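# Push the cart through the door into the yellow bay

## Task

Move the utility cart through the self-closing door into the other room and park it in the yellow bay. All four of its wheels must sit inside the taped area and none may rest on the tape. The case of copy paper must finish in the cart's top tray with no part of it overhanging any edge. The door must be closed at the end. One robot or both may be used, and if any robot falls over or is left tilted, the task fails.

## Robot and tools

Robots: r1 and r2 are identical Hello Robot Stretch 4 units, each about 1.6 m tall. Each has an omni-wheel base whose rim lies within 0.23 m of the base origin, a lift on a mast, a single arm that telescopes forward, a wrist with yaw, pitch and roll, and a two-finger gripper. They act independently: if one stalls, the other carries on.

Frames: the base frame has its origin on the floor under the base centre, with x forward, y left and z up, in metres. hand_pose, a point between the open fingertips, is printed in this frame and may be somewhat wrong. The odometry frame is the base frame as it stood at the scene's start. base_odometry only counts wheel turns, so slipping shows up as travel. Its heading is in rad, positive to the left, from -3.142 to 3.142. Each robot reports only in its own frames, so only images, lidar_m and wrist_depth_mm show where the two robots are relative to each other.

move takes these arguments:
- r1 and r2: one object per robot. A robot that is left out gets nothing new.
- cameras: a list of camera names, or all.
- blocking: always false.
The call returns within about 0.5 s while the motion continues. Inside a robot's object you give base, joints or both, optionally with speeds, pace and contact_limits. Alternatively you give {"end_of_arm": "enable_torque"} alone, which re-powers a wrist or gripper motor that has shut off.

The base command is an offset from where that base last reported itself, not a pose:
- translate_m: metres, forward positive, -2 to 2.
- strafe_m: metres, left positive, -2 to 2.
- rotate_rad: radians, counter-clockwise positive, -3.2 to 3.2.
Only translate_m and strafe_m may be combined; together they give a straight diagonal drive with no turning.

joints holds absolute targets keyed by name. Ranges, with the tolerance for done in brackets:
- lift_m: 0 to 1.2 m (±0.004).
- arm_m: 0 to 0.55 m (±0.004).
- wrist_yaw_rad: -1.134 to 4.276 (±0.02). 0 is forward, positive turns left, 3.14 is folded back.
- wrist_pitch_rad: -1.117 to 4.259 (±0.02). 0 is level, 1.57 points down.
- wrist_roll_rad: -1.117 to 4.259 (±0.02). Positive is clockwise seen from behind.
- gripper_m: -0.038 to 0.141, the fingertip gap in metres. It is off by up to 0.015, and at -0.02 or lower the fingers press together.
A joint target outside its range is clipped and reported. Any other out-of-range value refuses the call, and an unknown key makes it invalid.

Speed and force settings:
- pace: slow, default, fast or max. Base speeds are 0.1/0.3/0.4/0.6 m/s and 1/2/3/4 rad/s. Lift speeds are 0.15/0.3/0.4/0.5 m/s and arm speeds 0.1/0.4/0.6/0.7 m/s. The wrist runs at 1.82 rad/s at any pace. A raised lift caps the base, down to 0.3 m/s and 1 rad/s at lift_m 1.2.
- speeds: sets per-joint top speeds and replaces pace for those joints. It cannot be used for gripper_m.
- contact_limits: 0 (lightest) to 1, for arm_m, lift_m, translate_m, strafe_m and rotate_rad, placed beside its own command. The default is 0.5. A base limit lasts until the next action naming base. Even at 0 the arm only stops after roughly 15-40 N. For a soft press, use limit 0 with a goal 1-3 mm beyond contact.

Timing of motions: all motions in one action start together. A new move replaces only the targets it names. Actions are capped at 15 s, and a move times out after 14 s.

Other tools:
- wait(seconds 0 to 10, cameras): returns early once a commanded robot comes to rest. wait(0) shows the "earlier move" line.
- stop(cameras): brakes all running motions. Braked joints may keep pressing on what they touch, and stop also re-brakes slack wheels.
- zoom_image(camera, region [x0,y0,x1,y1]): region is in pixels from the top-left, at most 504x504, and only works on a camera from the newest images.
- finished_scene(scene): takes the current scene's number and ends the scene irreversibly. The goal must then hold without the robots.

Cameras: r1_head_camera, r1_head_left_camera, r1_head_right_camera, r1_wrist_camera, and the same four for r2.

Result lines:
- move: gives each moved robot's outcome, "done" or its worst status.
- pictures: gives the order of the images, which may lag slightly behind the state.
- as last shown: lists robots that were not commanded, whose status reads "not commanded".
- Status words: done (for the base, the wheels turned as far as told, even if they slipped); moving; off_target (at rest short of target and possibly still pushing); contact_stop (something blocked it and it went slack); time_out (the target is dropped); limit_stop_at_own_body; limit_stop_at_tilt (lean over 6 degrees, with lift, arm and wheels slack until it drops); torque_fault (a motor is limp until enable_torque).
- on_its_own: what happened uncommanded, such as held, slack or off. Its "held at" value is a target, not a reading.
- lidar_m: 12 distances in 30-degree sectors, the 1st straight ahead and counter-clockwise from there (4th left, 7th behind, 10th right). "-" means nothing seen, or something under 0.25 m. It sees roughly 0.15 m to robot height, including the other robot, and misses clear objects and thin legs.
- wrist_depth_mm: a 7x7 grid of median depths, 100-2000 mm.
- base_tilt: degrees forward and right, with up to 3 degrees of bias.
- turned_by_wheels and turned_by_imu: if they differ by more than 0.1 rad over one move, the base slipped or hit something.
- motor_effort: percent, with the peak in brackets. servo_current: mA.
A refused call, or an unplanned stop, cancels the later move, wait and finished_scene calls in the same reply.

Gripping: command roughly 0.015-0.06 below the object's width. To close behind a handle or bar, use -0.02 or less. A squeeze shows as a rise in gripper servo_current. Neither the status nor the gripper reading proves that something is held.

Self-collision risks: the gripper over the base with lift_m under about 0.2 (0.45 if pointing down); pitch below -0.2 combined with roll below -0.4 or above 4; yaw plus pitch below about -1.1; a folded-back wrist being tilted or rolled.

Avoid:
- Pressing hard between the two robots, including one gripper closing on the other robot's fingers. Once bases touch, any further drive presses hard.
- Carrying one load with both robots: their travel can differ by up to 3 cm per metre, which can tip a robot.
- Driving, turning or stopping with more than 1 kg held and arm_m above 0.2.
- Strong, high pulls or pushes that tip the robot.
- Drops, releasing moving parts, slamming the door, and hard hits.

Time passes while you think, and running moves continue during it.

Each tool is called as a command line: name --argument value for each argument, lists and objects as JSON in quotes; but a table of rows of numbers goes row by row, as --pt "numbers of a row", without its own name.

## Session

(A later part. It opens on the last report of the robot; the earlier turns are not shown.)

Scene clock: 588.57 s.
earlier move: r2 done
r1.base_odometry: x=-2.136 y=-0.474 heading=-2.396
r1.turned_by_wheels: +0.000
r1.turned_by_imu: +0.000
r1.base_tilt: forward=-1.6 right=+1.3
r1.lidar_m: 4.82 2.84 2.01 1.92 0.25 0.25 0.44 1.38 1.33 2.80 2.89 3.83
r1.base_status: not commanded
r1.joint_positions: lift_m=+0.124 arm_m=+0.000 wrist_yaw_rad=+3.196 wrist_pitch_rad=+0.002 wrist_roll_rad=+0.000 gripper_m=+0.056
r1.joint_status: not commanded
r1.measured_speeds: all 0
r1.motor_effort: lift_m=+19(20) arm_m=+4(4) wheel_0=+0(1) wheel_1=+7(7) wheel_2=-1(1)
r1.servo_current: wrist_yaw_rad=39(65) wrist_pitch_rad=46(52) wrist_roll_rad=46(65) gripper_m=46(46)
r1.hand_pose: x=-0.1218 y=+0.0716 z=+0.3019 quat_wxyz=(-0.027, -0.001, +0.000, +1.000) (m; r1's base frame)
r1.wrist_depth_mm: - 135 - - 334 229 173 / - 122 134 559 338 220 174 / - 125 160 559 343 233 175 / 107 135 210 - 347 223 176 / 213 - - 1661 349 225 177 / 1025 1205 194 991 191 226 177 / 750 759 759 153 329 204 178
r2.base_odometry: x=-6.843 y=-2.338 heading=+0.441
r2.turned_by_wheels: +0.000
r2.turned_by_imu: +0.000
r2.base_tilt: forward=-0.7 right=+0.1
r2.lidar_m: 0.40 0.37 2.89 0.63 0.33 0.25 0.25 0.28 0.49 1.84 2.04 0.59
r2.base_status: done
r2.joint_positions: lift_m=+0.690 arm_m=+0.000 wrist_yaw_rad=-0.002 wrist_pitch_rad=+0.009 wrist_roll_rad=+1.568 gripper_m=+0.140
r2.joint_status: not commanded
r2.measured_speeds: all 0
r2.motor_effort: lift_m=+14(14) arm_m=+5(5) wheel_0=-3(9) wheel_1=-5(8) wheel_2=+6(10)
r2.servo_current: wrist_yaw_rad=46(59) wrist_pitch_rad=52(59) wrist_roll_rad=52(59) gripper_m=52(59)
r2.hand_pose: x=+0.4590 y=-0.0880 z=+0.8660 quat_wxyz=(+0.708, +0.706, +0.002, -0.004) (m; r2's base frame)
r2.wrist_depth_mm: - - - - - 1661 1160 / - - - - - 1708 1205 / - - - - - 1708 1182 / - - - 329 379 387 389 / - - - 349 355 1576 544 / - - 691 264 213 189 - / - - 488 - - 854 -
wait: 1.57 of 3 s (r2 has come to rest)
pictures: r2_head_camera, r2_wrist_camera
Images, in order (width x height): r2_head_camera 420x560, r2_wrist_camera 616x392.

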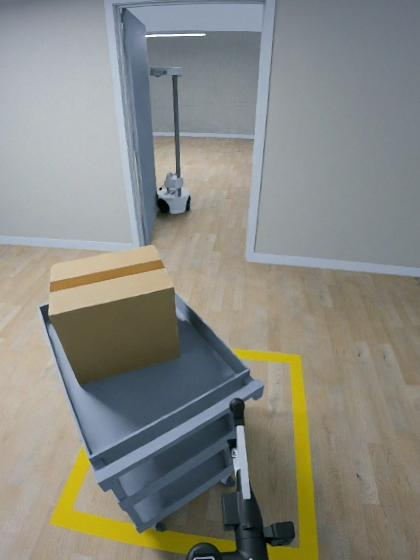

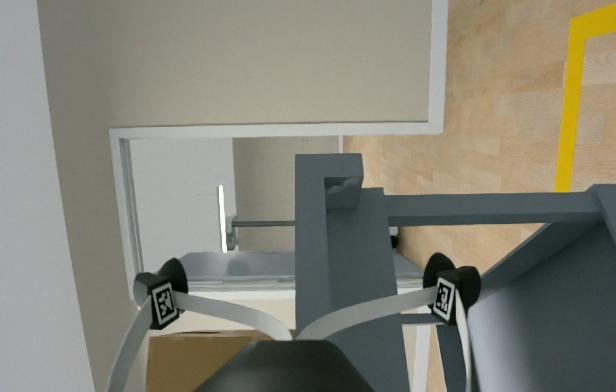

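move --blocking false --r2 '{"joints":{"lift_m":1.0,"gripper_m":-0.03}}' --cameras '[]'

wait --seconds 4 --cameras '[]'

move --blocking false --r2 '{"base":{"translate_m":0.17,"strafe_m":0.80},"pace":"slow","contact_limits":{"strafe_m":0.2}}' --cameras '[]'

wait --seconds 10 --cameras '["r2_head_camera","r2_head_right_camera"]'

Scene clock: 598.10 s.
move: r2 moving
r1: as last shown
r1.lidar_m: 4.83 2.86 2.02 1.91 0.25 0.25 0.45 1.36 1.35 2.81 2.86 3.82
r1.servo_current: wrist_yaw_rad=46(65) wrist_pitch_rad=39(46) wrist_roll_rad=39(52) gripper_m=39(46)
r1.wrist_depth_mm: - 134 - - 336 229 173 / - 122 135 564 340 220 173 / - 125 159 554 343 233 175 / 107 136 210 - 349 223 176 / 213 - - 1661 353 224 178 / 1008 1182 193 991 191 224 178 / 750 759 759 154 329 204 178
r2.base_odometry: x=-6.843 y=-2.338 heading=+0.441
r2.turned_by_wheels: +0.000
r2.turned_by_imu: +0.000
r2.base_tilt: forward=-0.7 right=+0.1
r2.lidar_m: 0.41 0.37 2.91 0.67 0.32 0.25 0.25 0.29 0.47 1.83 2.04 0.59
r2.base_status: not commanded
r2.joint_positions: lift_m=+0.728 arm_m=+0.000 wrist_yaw_rad=-0.002 wrist_pitch_rad=+0.009 wrist_roll_rad=+1.568 gripper_m=+0.128
r2.joint_status: lift_m moving; gripper_m moving
r2.measured_speeds: translate_m=+0.000 strafe_m=+0.000 rotate_rad=+0.000 lift_m=+0.146 arm_m=+0.000 wrist_yaw_rad=+0.000 wrist_pitch_rad=+0.000 wrist_roll_rad=+0.000
r2.motor_effort: lift_m=+21(24) arm_m=+5(5) wheel_0=-3(4) wheel_1=-6(6) wheel_2=+6(6)
r2.servo_current: wrist_yaw_rad=52(59) wrist_pitch_rad=52(59) wrist_roll_rad=52(59) gripper_m=111(111)
r2.hand_pose: x=+0.4590 y=-0.0880 z=+0.9034 quat_wxyz=(+0.708, +0.706, +0.002, -0.004) (m; r2's base frame)
r2.wrist_depth_mm: - - - - - 1708 1205 / - - - - - 1808 1205 / - - - - - 1756 1205 / - - - - 366 387 389 / - - - - 342 1756 591 / - - 218 334 267 - - / - - 488 - 304 - -
pictures: none
No camera images: "cameras" was empty.

Scene clock: 600.10 s.
earlier move: r2 done
r1.base_odometry: x=-2.136 y=-0.474 heading=-2.396
r1.turned_by_wheels: +0.000
r1.turned_by_imu: +0.000
r1.base_tilt: forward=-1.6 right=+1.3
r1.lidar_m: 4.81 2.86 2.02 1.93 0.25 0.25 0.44 1.36 1.35 2.82 2.90 3.84
r1.base_status: not commanded
r1.joint_positions: lift_m=+0.124 arm_m=+0.000 wrist_yaw_rad=+3.196 wrist_pitch_rad=+0.002 wrist_roll_rad=+0.000 gripper_m=+0.056
r1.joint_status: not commanded
r1.measured_speeds: all 0
r1.motor_effort: lift_m=+20(20) arm_m=+4(4) wheel_0=+0(1) wheel_1=+7(7) wheel_2=-1(1)
r1.servo_current: wrist_yaw_rad=52(65) wrist_pitch_rad=46(46) wrist_roll_rad=39(65) gripper_m=39(46)
r1.hand_pose: x=-0.1218 y=+0.0716 z=+0.3019 quat_wxyz=(-0.027, -0.001, +0.000, +1.000) (m; r1's base frame)
r1.wrist_depth_mm: - 134 - - 336 229 172 / - 122 135 559 338 221 174 / - 125 159 564 345 234 176 / 107 135 208 - 345 222 177 / 214 - - 1661 349 224 178 / 1008 1255 193 991 191 225 177 / 759 759 768 153 330 204 178
r2.base_odometry: x=-6.843 y=-2.338 heading=+0.441
r2.turned_by_wheels: +0.000
r2.turned_by_imu: +0.000
r2.base_tilt: forward=-0.7 right=+0.0
r2.lidar_m: 0.40 0.37 2.91 0.62 0.33 0.25 0.25 0.26 0.49 1.85 2.04 0.59
r2.base_status: not commanded
r2.joint_positions: lift_m=+1.000 arm_m=+0.000 wrist_yaw_rad=-0.002 wrist_pitch_rad=+0.009 wrist_roll_rad=+1.568 gripper_m=-0.029
r2.joint_status: all done
r2.measured_speeds: all 0
r2.motor_effort: lift_m=+21(27) arm_m=+5(5) wheel_0=-3(4) wheel_1=-5(6) wheel_2=+6(6)
r2.servo_current: wrist_yaw_rad=52(65) wrist_pitch_rad=59(59) wrist_roll_rad=52(65) gripper_m=117(215)
r2.hand_pose: x=+0.4590 y=-0.0880 z=+1.1755 quat_wxyz=(+0.708, +0.706, +0.002, -0.004) (m; r2's base frame)
r2.wrist_depth_mm: - - - - - - 1618 / - - - - - - 1661 / - - - - - - 1576 / - - - - - - 1537 / - - - - - - 504 / - - 186 200 180 - - / - - - - 488 - 488
wait: 2.00 of 4 s (r2 has come to rest)
pictures: none
No camera images: "cameras" was empty.

Scene clock: 600.60 s.
move: r2 moving
r1: as last shown
r1.lidar_m: 4.81 2.84 2.03 1.92 0.25 0.25 0.45 1.36 1.34 2.80 2.89 3.83
r1.servo_current: wrist_yaw_rad=46(65) wrist_pitch_rad=46(46) wrist_roll_rad=59(59) gripper_m=39(46)
r1.wrist_depth_mm: - 135 - - 338 228 173 / - 122 134 559 338 220 174 / - 125 159 554 343 232 175 / 107 136 209 - 347 222 177 / 213 - - 1708 351 224 177 / 991 1229 194 1008 191 226 177 / 759 750 759 154 329 204 177
r2.base_odometry: x=-6.846 y=-2.325 heading=+0.441
r2.turned_by_wheels: -0.001
r2.turned_by_imu: +0.000
r2.base_tilt: forward=-0.7 right=+0.0
r2.lidar_m: 0.39 0.35 2.87 0.65 0.34 0.25 0.25 0.29 0.48 1.88 2.04 0.57
r2.base_status: translate_m moving; strafe_m moving
r2.joint_positions: lift_m=+1.000 arm_m=+0.000 wrist_yaw_rad=-0.002 wrist_pitch_rad=+0.009 wrist_roll_rad=+1.568 gripper_m=-0.029
r2.joint_status: not commanded
r2.measured_speeds: translate_m=+0.012 strafe_m=+0.050 rotate_rad=-0.002 lift_m=+0.000 arm_m=+0.000 wrist_yaw_rad=+0.000 wrist_pitch_rad=+0.000 wrist_roll_rad=+0.000
r2.motor_effort: lift_m=+21(21) arm_m=+5(5) wheel_0=-8(10) wheel_1=+6(9) wheel_2=-6(7)
r2.servo_current: wrist_yaw_rad=46(46) wrist_pitch_rad=52(59) wrist_roll_rad=46(52) gripper_m=111(117)
r2.contact_limits: strafe_m 0.2
r2.hand_pose: x=+0.4590 y=-0.0880 z=+1.1755 quat_wxyz=(+0.708, +0.706, +0.002, -0.004) (m; r2's base frame)
r2.wrist_depth_mm: - - - - - - 1576 / - - - - - - 1618 / - - - - - - 1618 / - - - - - - 1537 / - - - - - - - / - - 186 200 179 615 492 / - - - - 488 - 480
pictures: none
No camera images: "cameras" was empty.

Scene clock: 609.50 s.
earlier move: r2 done
r1.base_odometry: x=-2.136 y=-0.474 heading=-2.396
r1.turned_by_wheels: +0.000
r1.turned_by_imu: -0.001
r1.base_tilt: forward=-1.6 right=+1.3
r1.lidar_m: 4.82 2.82 2.04 1.90 0.25 0.25 0.46 1.38 1.33 2.80 2.90 3.82
r1.base_status: not commanded
r1.joint_positions: lift_m=+0.124 arm_m=+0.000 wrist_yaw_rad=+3.196 wrist_pitch_rad=+0.002 wrist_roll_rad=+0.000 gripper_m=+0.056
r1.joint_status: not commanded
r1.measured_speeds: all 0
r1.motor_effort: lift_m=+19(20) arm_m=+4(4) wheel_0=+0(1) wheel_1=+7(7) wheel_2=-1(1)
r1.servo_current: wrist_yaw_rad=59(78) wrist_pitch_rad=39(59) wrist_roll_rad=39(72) gripper_m=39(52)
r1.hand_pose: x=-0.1218 y=+0.0716 z=+0.3019 quat_wxyz=(-0.027, -0.001, +0.000, +1.000) (m; r1's base frame)
r1.wrist_depth_mm: - 134 - - 336 229 173 / - 122 135 554 340 220 174 / - 125 159 559 343 234 175 / 107 136 209 - 347 223 177 / 213 - - 1661 353 225 178 / 1025 1205 193 1008 191 225 178 / 750 750 750 153 330 204 177
r2.base_odometry: x=-7.031 y=-1.542 heading=+0.441
r2.turned_by_wheels: +0.000
r2.turned_by_imu: +0.002
r2.base_tilt: forward=-0.6 right=+0.1
r2.lidar_m: 2.53 2.53 2.07 0.69 0.33 0.28 0.27 0.31 0.51 2.67 0.55 0.59
r2.base_status: done
r2.joint_positions: lift_m=+1.000 arm_m=+0.000 wrist_yaw_rad=-0.002 wrist_pitch_rad=+0.009 wrist_roll_rad=+1.568 gripper_m=-0.029
r2.joint_status: not commanded
r2.measured_speeds: all 0
r2.motor_effort: lift_m=+21(21) arm_m=+5(6) wheel_0=-5(11) wheel_1=+5(9) wheel_2=-5(8)
r2.servo_current: wrist_yaw_rad=39(65) wrist_pitch_rad=52(65) wrist_roll_rad=52(65) gripper_m=104(124)
r2.contact_limits: strafe_m 0.2
r2.hand_pose: x=+0.4590 y=-0.0880 z=+1.1755 quat_wxyz=(+0.708, +0.706, +0.002, -0.004) (m; r2's base frame)
r2.wrist_depth_mm: - - - - - - - / - - - - - - 455 / - - - - - - 1537 / - - - - - - 1618 / - - - - - - 1618 / - - 185 200 179 - 1618 / - - - - - - 1661
wait: 8.90 of 10 s (r2 has come to rest)
pictures: r2_head_camera, r2_head_right_camera
Images, in order (width x height): r2_head_camera 420x560, r2_head_right_camera 420x672.

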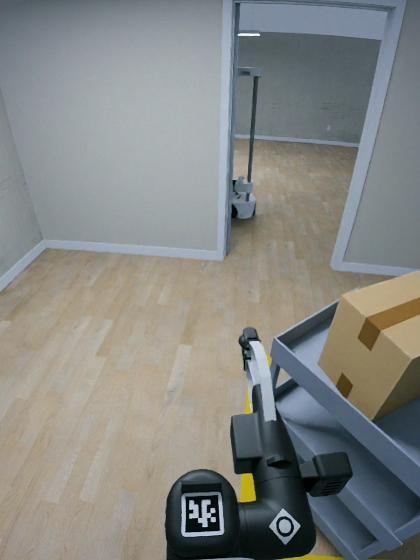

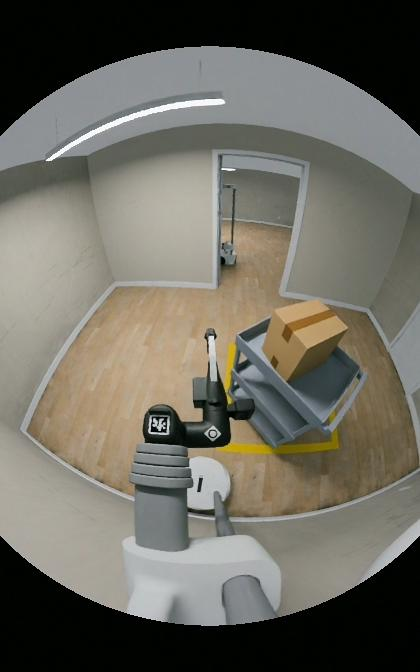

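move --blocking false --r2 '{"base":{"translate_m":0.25,"strafe_m":0.5}}' --cameras '[]'

wait --seconds 6 --cameras '[]'

move --blocking false --r2 '{"base":{"translate_m":0.6}}' --cameras '[]'

wait --seconds 5 --cameras '[]'

move --blocking false --r2 '{"base":{"rotate_rad":-1.76},"joints":{"lift_m":0.64}}' --cameras '[]'

wait --seconds 4 --cameras '["r2_head_camera","r2_head_right_camera"]'

Scene clock: 620.27 s.
move: r2 moving
r1: as last shown
r1.turned_by_imu: +0.000
r1.lidar_m: 4.82 2.87 2.00 1.93 0.25 0.25 0.44 1.35 1.34 2.80 2.88 3.83
r1.motor_effort: lift_m=+20(20) arm_m=+4(4) wheel_0=+0(1) wheel_1=+7(7) wheel_2=-1(1)
r1.servo_current: wrist_yaw_rad=46(65) wrist_pitch_rad=46(46) wrist_roll_rad=52(52) gripper_m=39(46)
r1.wrist_depth_mm: - 134 - - 334 228 173 / - 122 135 564 340 220 174 / - 125 159 554 345 232 175 / 107 135 209 - 347 222 176 / 213 - - 1661 351 226 177 / 1008 1205 194 976 190 226 177 / 759 750 759 153 329 204 178
r2.base_odometry: x=-7.030 y=-1.510 heading=+0.441
r2.turned_by_wheels: +0.000
r2.turned_by_imu: +0.000
r2.base_tilt: forward=-0.7 right=+0.1
r2.lidar_m: 2.51 2.49 2.05 0.68 0.36 0.27 0.28 0.32 0.52 0.65 0.56 0.59
r2.base_status: translate_m moving; strafe_m moving
r2.joint_positions: lift_m=+1.000 arm_m=+0.000 wrist_yaw_rad=-0.002 wrist_pitch_rad=+0.009 wrist_roll_rad=+1.568 gripper_m=-0.029
r2.joint_status: not commanded
r2.measured_speeds: translate_m=+0.055 strafe_m=+0.108 rotate_rad=+0.002 lift_m=+0.000 arm_m=+0.000 wrist_yaw_rad=+0.000 wrist_pitch_rad=+0.000 wrist_roll_rad=+0.000
r2.motor_effort: lift_m=+21(21) arm_m=+5(6) wheel_0=-5(12) wheel_1=+11(12) wheel_2=-7(9)
r2.servo_current: wrist_yaw_rad=46(59) wrist_pitch_rad=52(59) wrist_roll_rad=52(59) gripper_m=117(117)
r2.hand_pose: x=+0.4590 y=-0.0880 z=+1.1755 quat_wxyz=(+0.708, +0.706, +0.002, -0.004) (m; r2's base frame)
r2.wrist_depth_mm: - - - - - - - / - - - - - - 466 / - - - - - - 1618 / - - - - - - 1661 / - - - - - - 1618 / - - 185 200 179 - 1618 / - - - - - - 1618
pictures: none
No camera images: "cameras" was empty.

Scene clock: 623.10 s.
earlier move: r2 done
r1.base_odometry: x=-2.136 y=-0.474 heading=-2.396
r1.turned_by_wheels: +0.000
r1.turned_by_imu: +0.000
r1.base_tilt: forward=-1.6 right=+1.3
r1.lidar_m: 4.80 2.85 2.04 1.92 0.26 0.25 0.45 1.37 1.35 2.82 2.89 3.80
r1.base_status: not commanded
r1.joint_positions: lift_m=+0.124 arm_m=+0.000 wrist_yaw_rad=+3.196 wrist_pitch_rad=+0.002 wrist_roll_rad=+0.000 gripper_m=+0.056
r1.joint_status: not commanded
r1.measured_speeds: all 0
r1.motor_effort: lift_m=+19(20) arm_m=+4(4) wheel_0=+1(1) wheel_1=+7(8) wheel_2=-1(1)
r1.servo_current: wrist_yaw_rad=33(65) wrist_pitch_rad=39(52) wrist_roll_rad=46(72) gripper_m=39(52)
r1.hand_pose: x=-0.1218 y=+0.0716 z=+0.3019 quat_wxyz=(-0.027, -0.001, +0.000, +1.000) (m; r1's base frame)
r1.wrist_depth_mm: - 134 - - 338 228 172 / - 122 135 559 340 220 174 / - 125 159 564 345 233 175 / 107 136 209 - 349 223 177 / 213 - - 1708 351 224 178 / 1025 1205 193 991 191 225 178 / 750 750 750 153 327 204 178
r2.base_odometry: x=-7.018 y=-0.983 heading=+0.441
r2.turned_by_wheels: +0.000
r2.turned_by_imu: +0.001
r2.base_tilt: forward=-0.7 right=+0.0
r2.lidar_m: 2.37 1.89 1.55 1.05 0.55 0.44 0.43 0.49 0.80 0.90 0.85 2.38
r2.base_status: done
r2.joint_positions: lift_m=+1.000 arm_m=+0.000 wrist_yaw_rad=-0.002 wrist_pitch_rad=+0.009 wrist_roll_rad=+1.568 gripper_m=-0.029
r2.joint_status: not commanded
r2.measured_speeds: all 0
r2.motor_effort: lift_m=+21(21) arm_m=+5(6) wheel_0=-2(12) wheel_1=+1(13) wheel_2=-3(10)
r2.servo_current: wrist_yaw_rad=52(65) wrist_pitch_rad=52(59) wrist_roll_rad=52(65) gripper_m=111(117)
r2.hand_pose: x=+0.4590 y=-0.0880 z=+1.1755 quat_wxyz=(+0.708, +0.706, +0.002, -0.004) (m; r2's base frame)
r2.wrist_depth_mm: - 1983 - - - - 1618 / 1983 - - - - - 1576 / - - - - - - 1576 / - - - - - - 1661 / - - - - - - 1576 / - - 186 200 179 - 1661 / - - - - - - 1618
wait: 2.83 of 6 s (r2 has come to rest)
pictures: none
No camera images: "cameras" was empty.

Scene clock: 623.60 s.
move: r2 moving
r1: as last shown
r1.lidar_m: 4.82 2.84 2.01 1.92 0.25 0.25 0.43 1.36 1.35 2.79 2.90 3.83
r1.motor_effort: lift_m=+19(20) arm_m=+4(4) wheel_0=+0(1) wheel_1=+7(7) wheel_2=-1(1)
r1.servo_current: wrist_yaw_rad=39(52) wrist_pitch_rad=39(46) wrist_roll_rad=39(59) gripper_m=46(46)
r1.wrist_depth_mm: - 135 - - 338 228 173 / - 122 135 564 338 220 174 / - 125 159 559 345 232 175 / 107 136 209 - 347 223 176 / 213 - - 1661 351 224 177 / 1008 1205 193 1008 191 226 177 / 750 759 750 153 329 204 178
r2.base_odometry: x=-6.989 y=-0.970 heading=+0.441
r2.turned_by_wheels: +0.000
r2.turned_by_imu: +0.000
r2.base_tilt: forward=-0.7 right=+0.1
r2.lidar_m: 2.34 1.87 1.52 1.14 0.58 0.46 0.46 0.52 0.87 0.88 0.82 2.35
r2.base_status: translate_m moving
r2.joint_positions: lift_m=+1.000 arm_m=+0.000 wrist_yaw_rad=-0.002 wrist_pitch_rad=+0.009 wrist_roll_rad=+1.568 gripper_m=-0.029
r2.joint_status: not commanded
r2.measured_speeds: translate_m=+0.121 strafe_m=+0.000 rotate_rad=-0.003 lift_m=+0.000 arm_m=+0.000 wrist_yaw_rad=+0.000 wrist_pitch_rad=+0.000 wrist_roll_rad=+0.000
r2.motor_effort: lift_m=+21(21) arm_m=+5(6) wheel_0=+7(10) wheel_1=+8(9) wheel_2=-12(12)
r2.servo_current: wrist_yaw_rad=39(59) wrist_pitch_rad=52(52) wrist_roll_rad=52(52) gripper_m=111(117)
r2.hand_pose: x=+0.4590 y=-0.0880 z=+1.1755 quat_wxyz=(+0.708, +0.706, +0.002, -0.004) (m; r2's base frame)
r2.wrist_depth_mm: - 1921 - - - - 1576 / 1921 - - - - - 1618 / - - - - - - 1618 / - - - - - - 1618 / - - - - - - 1618 / - - 186 200 179 - 1618 / - - - - - - 1618
pictures: none
No camera images: "cameras" was empty.

Scene clock: 626.60 s.
earlier move: r2 done
r1.base_odometry: x=-2.136 y=-0.474 heading=-2.396
r1.turned_by_wheels: +0.000
r1.turned_by_imu: +0.000
r1.base_tilt: forward=-1.6 right=+1.3
r1.lidar_m: 4.81 2.84 2.02 1.92 0.25 0.25 0.45 1.38 1.35 2.80 2.89 3.82
r1.base_status: not commanded
r1.joint_positions: lift_m=+0.124 arm_m=+0.000 wrist_yaw_rad=+3.196 wrist_pitch_rad=+0.002 wrist_roll_rad=+0.000 gripper_m=+0.056
r1.joint_status: not commanded
r1.measured_speeds: all 0
r1.motor_effort: lift_m=+19(20) arm_m=+4(4) wheel_0=+1(1) wheel_1=+7(7) wheel_2=-1(1)
r1.servo_current: wrist_yaw_rad=26(65) wrist_pitch_rad=46(46) wrist_roll_rad=46(72) gripper_m=39(46)
r1.hand_pose: x=-0.1218 y=+0.0716 z=+0.3019 quat_wxyz=(-0.027, -0.001, +0.000, +1.000) (m; r1's base frame)
r1.wrist_depth_mm: - 134 - - 340 229 172 / - 122 135 559 338 220 175 / - 125 159 559 345 233 175 / 107 136 208 - 349 224 177 / 212 - - 1661 349 225 178 / 1008 1229 193 1008 191 226 177 / 759 750 759 153 329 204 178
r2.base_odometry: x=-6.475 y=-0.727 heading=+0.441
r2.turned_by_wheels: +0.000
r2.turned_by_imu: +0.001
r2.base_tilt: forward=-0.7 right=+0.1
r2.lidar_m: 1.78 1.76 1.44 1.40 1.27 1.03 1.00 1.14 0.84 0.74 2.31 1.80
r2.base_status: done
r2.joint_positions: lift_m=+1.000 arm_m=+0.000 wrist_yaw_rad=-0.002 wrist_pitch_rad=+0.009 wrist_roll_rad=+1.568 gripper_m=-0.029
r2.joint_status: not commanded
r2.measured_speeds: all 0
r2.motor_effort: lift_m=+21(21) arm_m=+5(6) wheel_0=+4(10) wheel_1=+2(9) wheel_2=-1(14)
r2.servo_current: wrist_yaw_rad=52(65) wrist_pitch_rad=59(59) wrist_roll_rad=46(65) gripper_m=117(117)
r2.hand_pose: x=+0.4590 y=-0.0880 z=+1.1755 quat_wxyz=(+0.708, +0.706, +0.002, -0.004) (m; r2's base frame)
r2.wrist_depth_mm: - - - - - - 1618 / - - - - - - - / - - - - - - - / - - - - - - 1464 / 1618 - - - - - 1537 / 1618 - 182 198 171 - 1537 / - - - - - - 1537
wait: 3.00 of 5 s (r2 has come to rest)
pictures: none
No camera images: "cameras" was empty.

Scene clock: 627.10 s.
move: r2 moving
r1: as last shown
r1.lidar_m: 4.81 2.87 2.02 1.93 0.25 0.25 0.43 1.39 1.35 2.82 2.90 3.84
r1.servo_current: wrist_yaw_rad=26(65) wrist_pitch_rad=33(46) wrist_roll_rad=65(65) gripper_m=39(46)
r1.wrist_depth_mm: - 134 - - 336 228 173 / - 122 135 554 340 220 173 / - 125 159 554 345 233 175 / 107 135 210 - 347 224 177 / 214 - - 1708 351 224 177 / 1008 1229 194 991 191 224 178 / 759 768 750 153 329 204 177
r2.base_odometry: x=-6.475 y=-0.727 heading=+0.239
r2.turned_by_wheels: -0.202
r2.turned_by_imu: -0.196
r2.base_tilt: forward=-0.7 right=+0.1
r2.lidar_m: 1.78 1.84 1.50 1.41 1.48 1.04 1.01 1.06 1.07 0.73 1.02 2.29
r2.base_status: rotate_rad moving
r2.joint_positions: lift_m=+0.962 arm_m=+0.000 wrist_yaw_rad=-0.002 wrist_pitch_rad=+0.008 wrist_roll_rad=+1.568 gripper_m=-0.029
r2.joint_status: lift_m moving
r2.measured_speeds: translate_m=+0.000 strafe_m=-0.002 rotate_rad=-0.785 lift_m=-0.146 arm_m=+0.000 wrist_yaw_rad=+0.000 wrist_pitch_rad=+0.000 wrist_roll_rad=+0.000
r2.motor_effort: lift_m=+12(19) arm_m=+5(6) wheel_0=+8(10) wheel_1=+9(9) wheel_2=+8(10)
r2.servo_current: wrist_yaw_rad=52(52) wrist_pitch_rad=52(59) wrist_roll_rad=39(52) gripper_m=117(117)
r2.hand_pose: x=+0.4590 y=-0.0880 z=+1.1381 quat_wxyz=(+0.708, +0.706, +0.002, -0.004) (m; r2's base frame)
r2.wrist_depth_mm: - - - - - - 1537 / - - - - - - 1576 / - - - - - - 1499 / - - - - - - 1499 / - - - - - - 1499 / - - 183 198 171 - 1499 / - - - - - - -
pictures: none
No camera images: "cameras" was empty.

Scene clock: 629.07 s.
earlier move: r2 done
r1.base_odometry: x=-2.136 y=-0.474 heading=-2.396
r1.turned_by_wheels: +0.000
r1.turned_by_imu: +0.000
r1.base_tilt: forward=-1.6 right=+1.3
r1.lidar_m: 4.81 2.85 2.03 1.92 0.26 0.25 0.44 1.36 1.36 2.81 2.85 3.86
r1.base_status: not commanded
r1.joint_positions: lift_m=+0.124 arm_m=+0.000 wrist_yaw_rad=+3.196 wrist_pitch_rad=+0.002 wrist_roll_rad=+0.000 gripper_m=+0.056
r1.joint_status: not commanded
r1.measured_speeds: all 0
r1.motor_effort: lift_m=+19(20) arm_m=+4(4) wheel_0=+0(1) wheel_1=+7(7) wheel_2=-1(1)
r1.servo_current: wrist_yaw_rad=46(65) wrist_pitch_rad=46(46) wrist_roll_rad=39(65) gripper_m=46(46)
r1.hand_pose: x=-0.1218 y=+0.0716 z=+0.3019 quat_wxyz=(-0.027, -0.001, +0.000, +1.000) (m; r1's base frame)
r1.wrist_depth_mm: - 134 - - 336 228 173 / - 122 135 559 338 220 174 / - 125 159 564 345 233 175 / 107 135 209 - 349 223 177 / 213 - - 1661 349 226 178 / 1008 1229 193 1008 191 225 177 / 759 750 750 153 330 204 178
r2.base_odometry: x=-6.475 y=-0.727 heading=-1.318
r2.turned_by_wheels: -1.557
r2.turned_by_imu: -1.515
r2.base_tilt: forward=-0.6 right=+0.0
r2.lidar_m: 0.72 1.11 2.31 1.76 1.88 1.50 1.42 1.43 1.04 1.01 1.05 1.00
r2.base_status: done
r2.joint_positions: lift_m=+0.640 arm_m=+0.000 wrist_yaw_rad=-0.002 wrist_pitch_rad=+0.008 wrist_roll_rad=+1.568 gripper_m=-0.029
r2.joint_status: all done
r2.measured_speeds: all 0
r2.motor_effort: lift_m=+14(19) arm_m=+5(6) wheel_0=+3(11) wheel_1=+3(11) wheel_2=+3(10)
r2.servo_current: wrist_yaw_rad=39(59) wrist_pitch_rad=46(59) wrist_roll_rad=46(65) gripper_m=111(124)
r2.hand_pose: x=+0.4590 y=-0.0880 z=+0.8161 quat_wxyz=(+0.708, +0.706, +0.002, -0.004) (m; r2's base frame)
r2.wrist_depth_mm: - - - - - 1576 1098 / - - - - - 1618 946 / - - - - - - - / - - 715 699 - - - / - - 668 559 - 544 - / - - 187 199 171 525 917 / - - - - - - 891
wait: 1.97 of 4 s (r2 has come to rest)
pictures: r2_head_camera, r2_head_right_camera
Images, in order (width x height): r2_head_camera 420x560, r2_head_right_camera 420x672.

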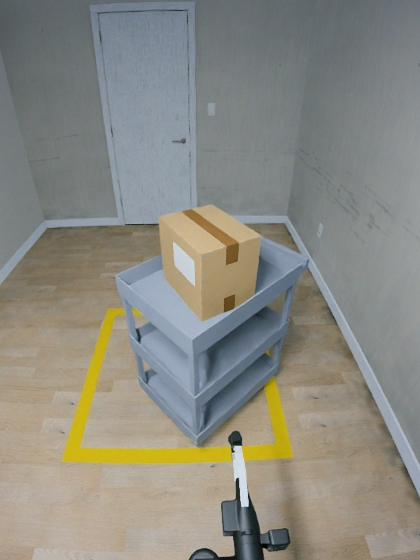

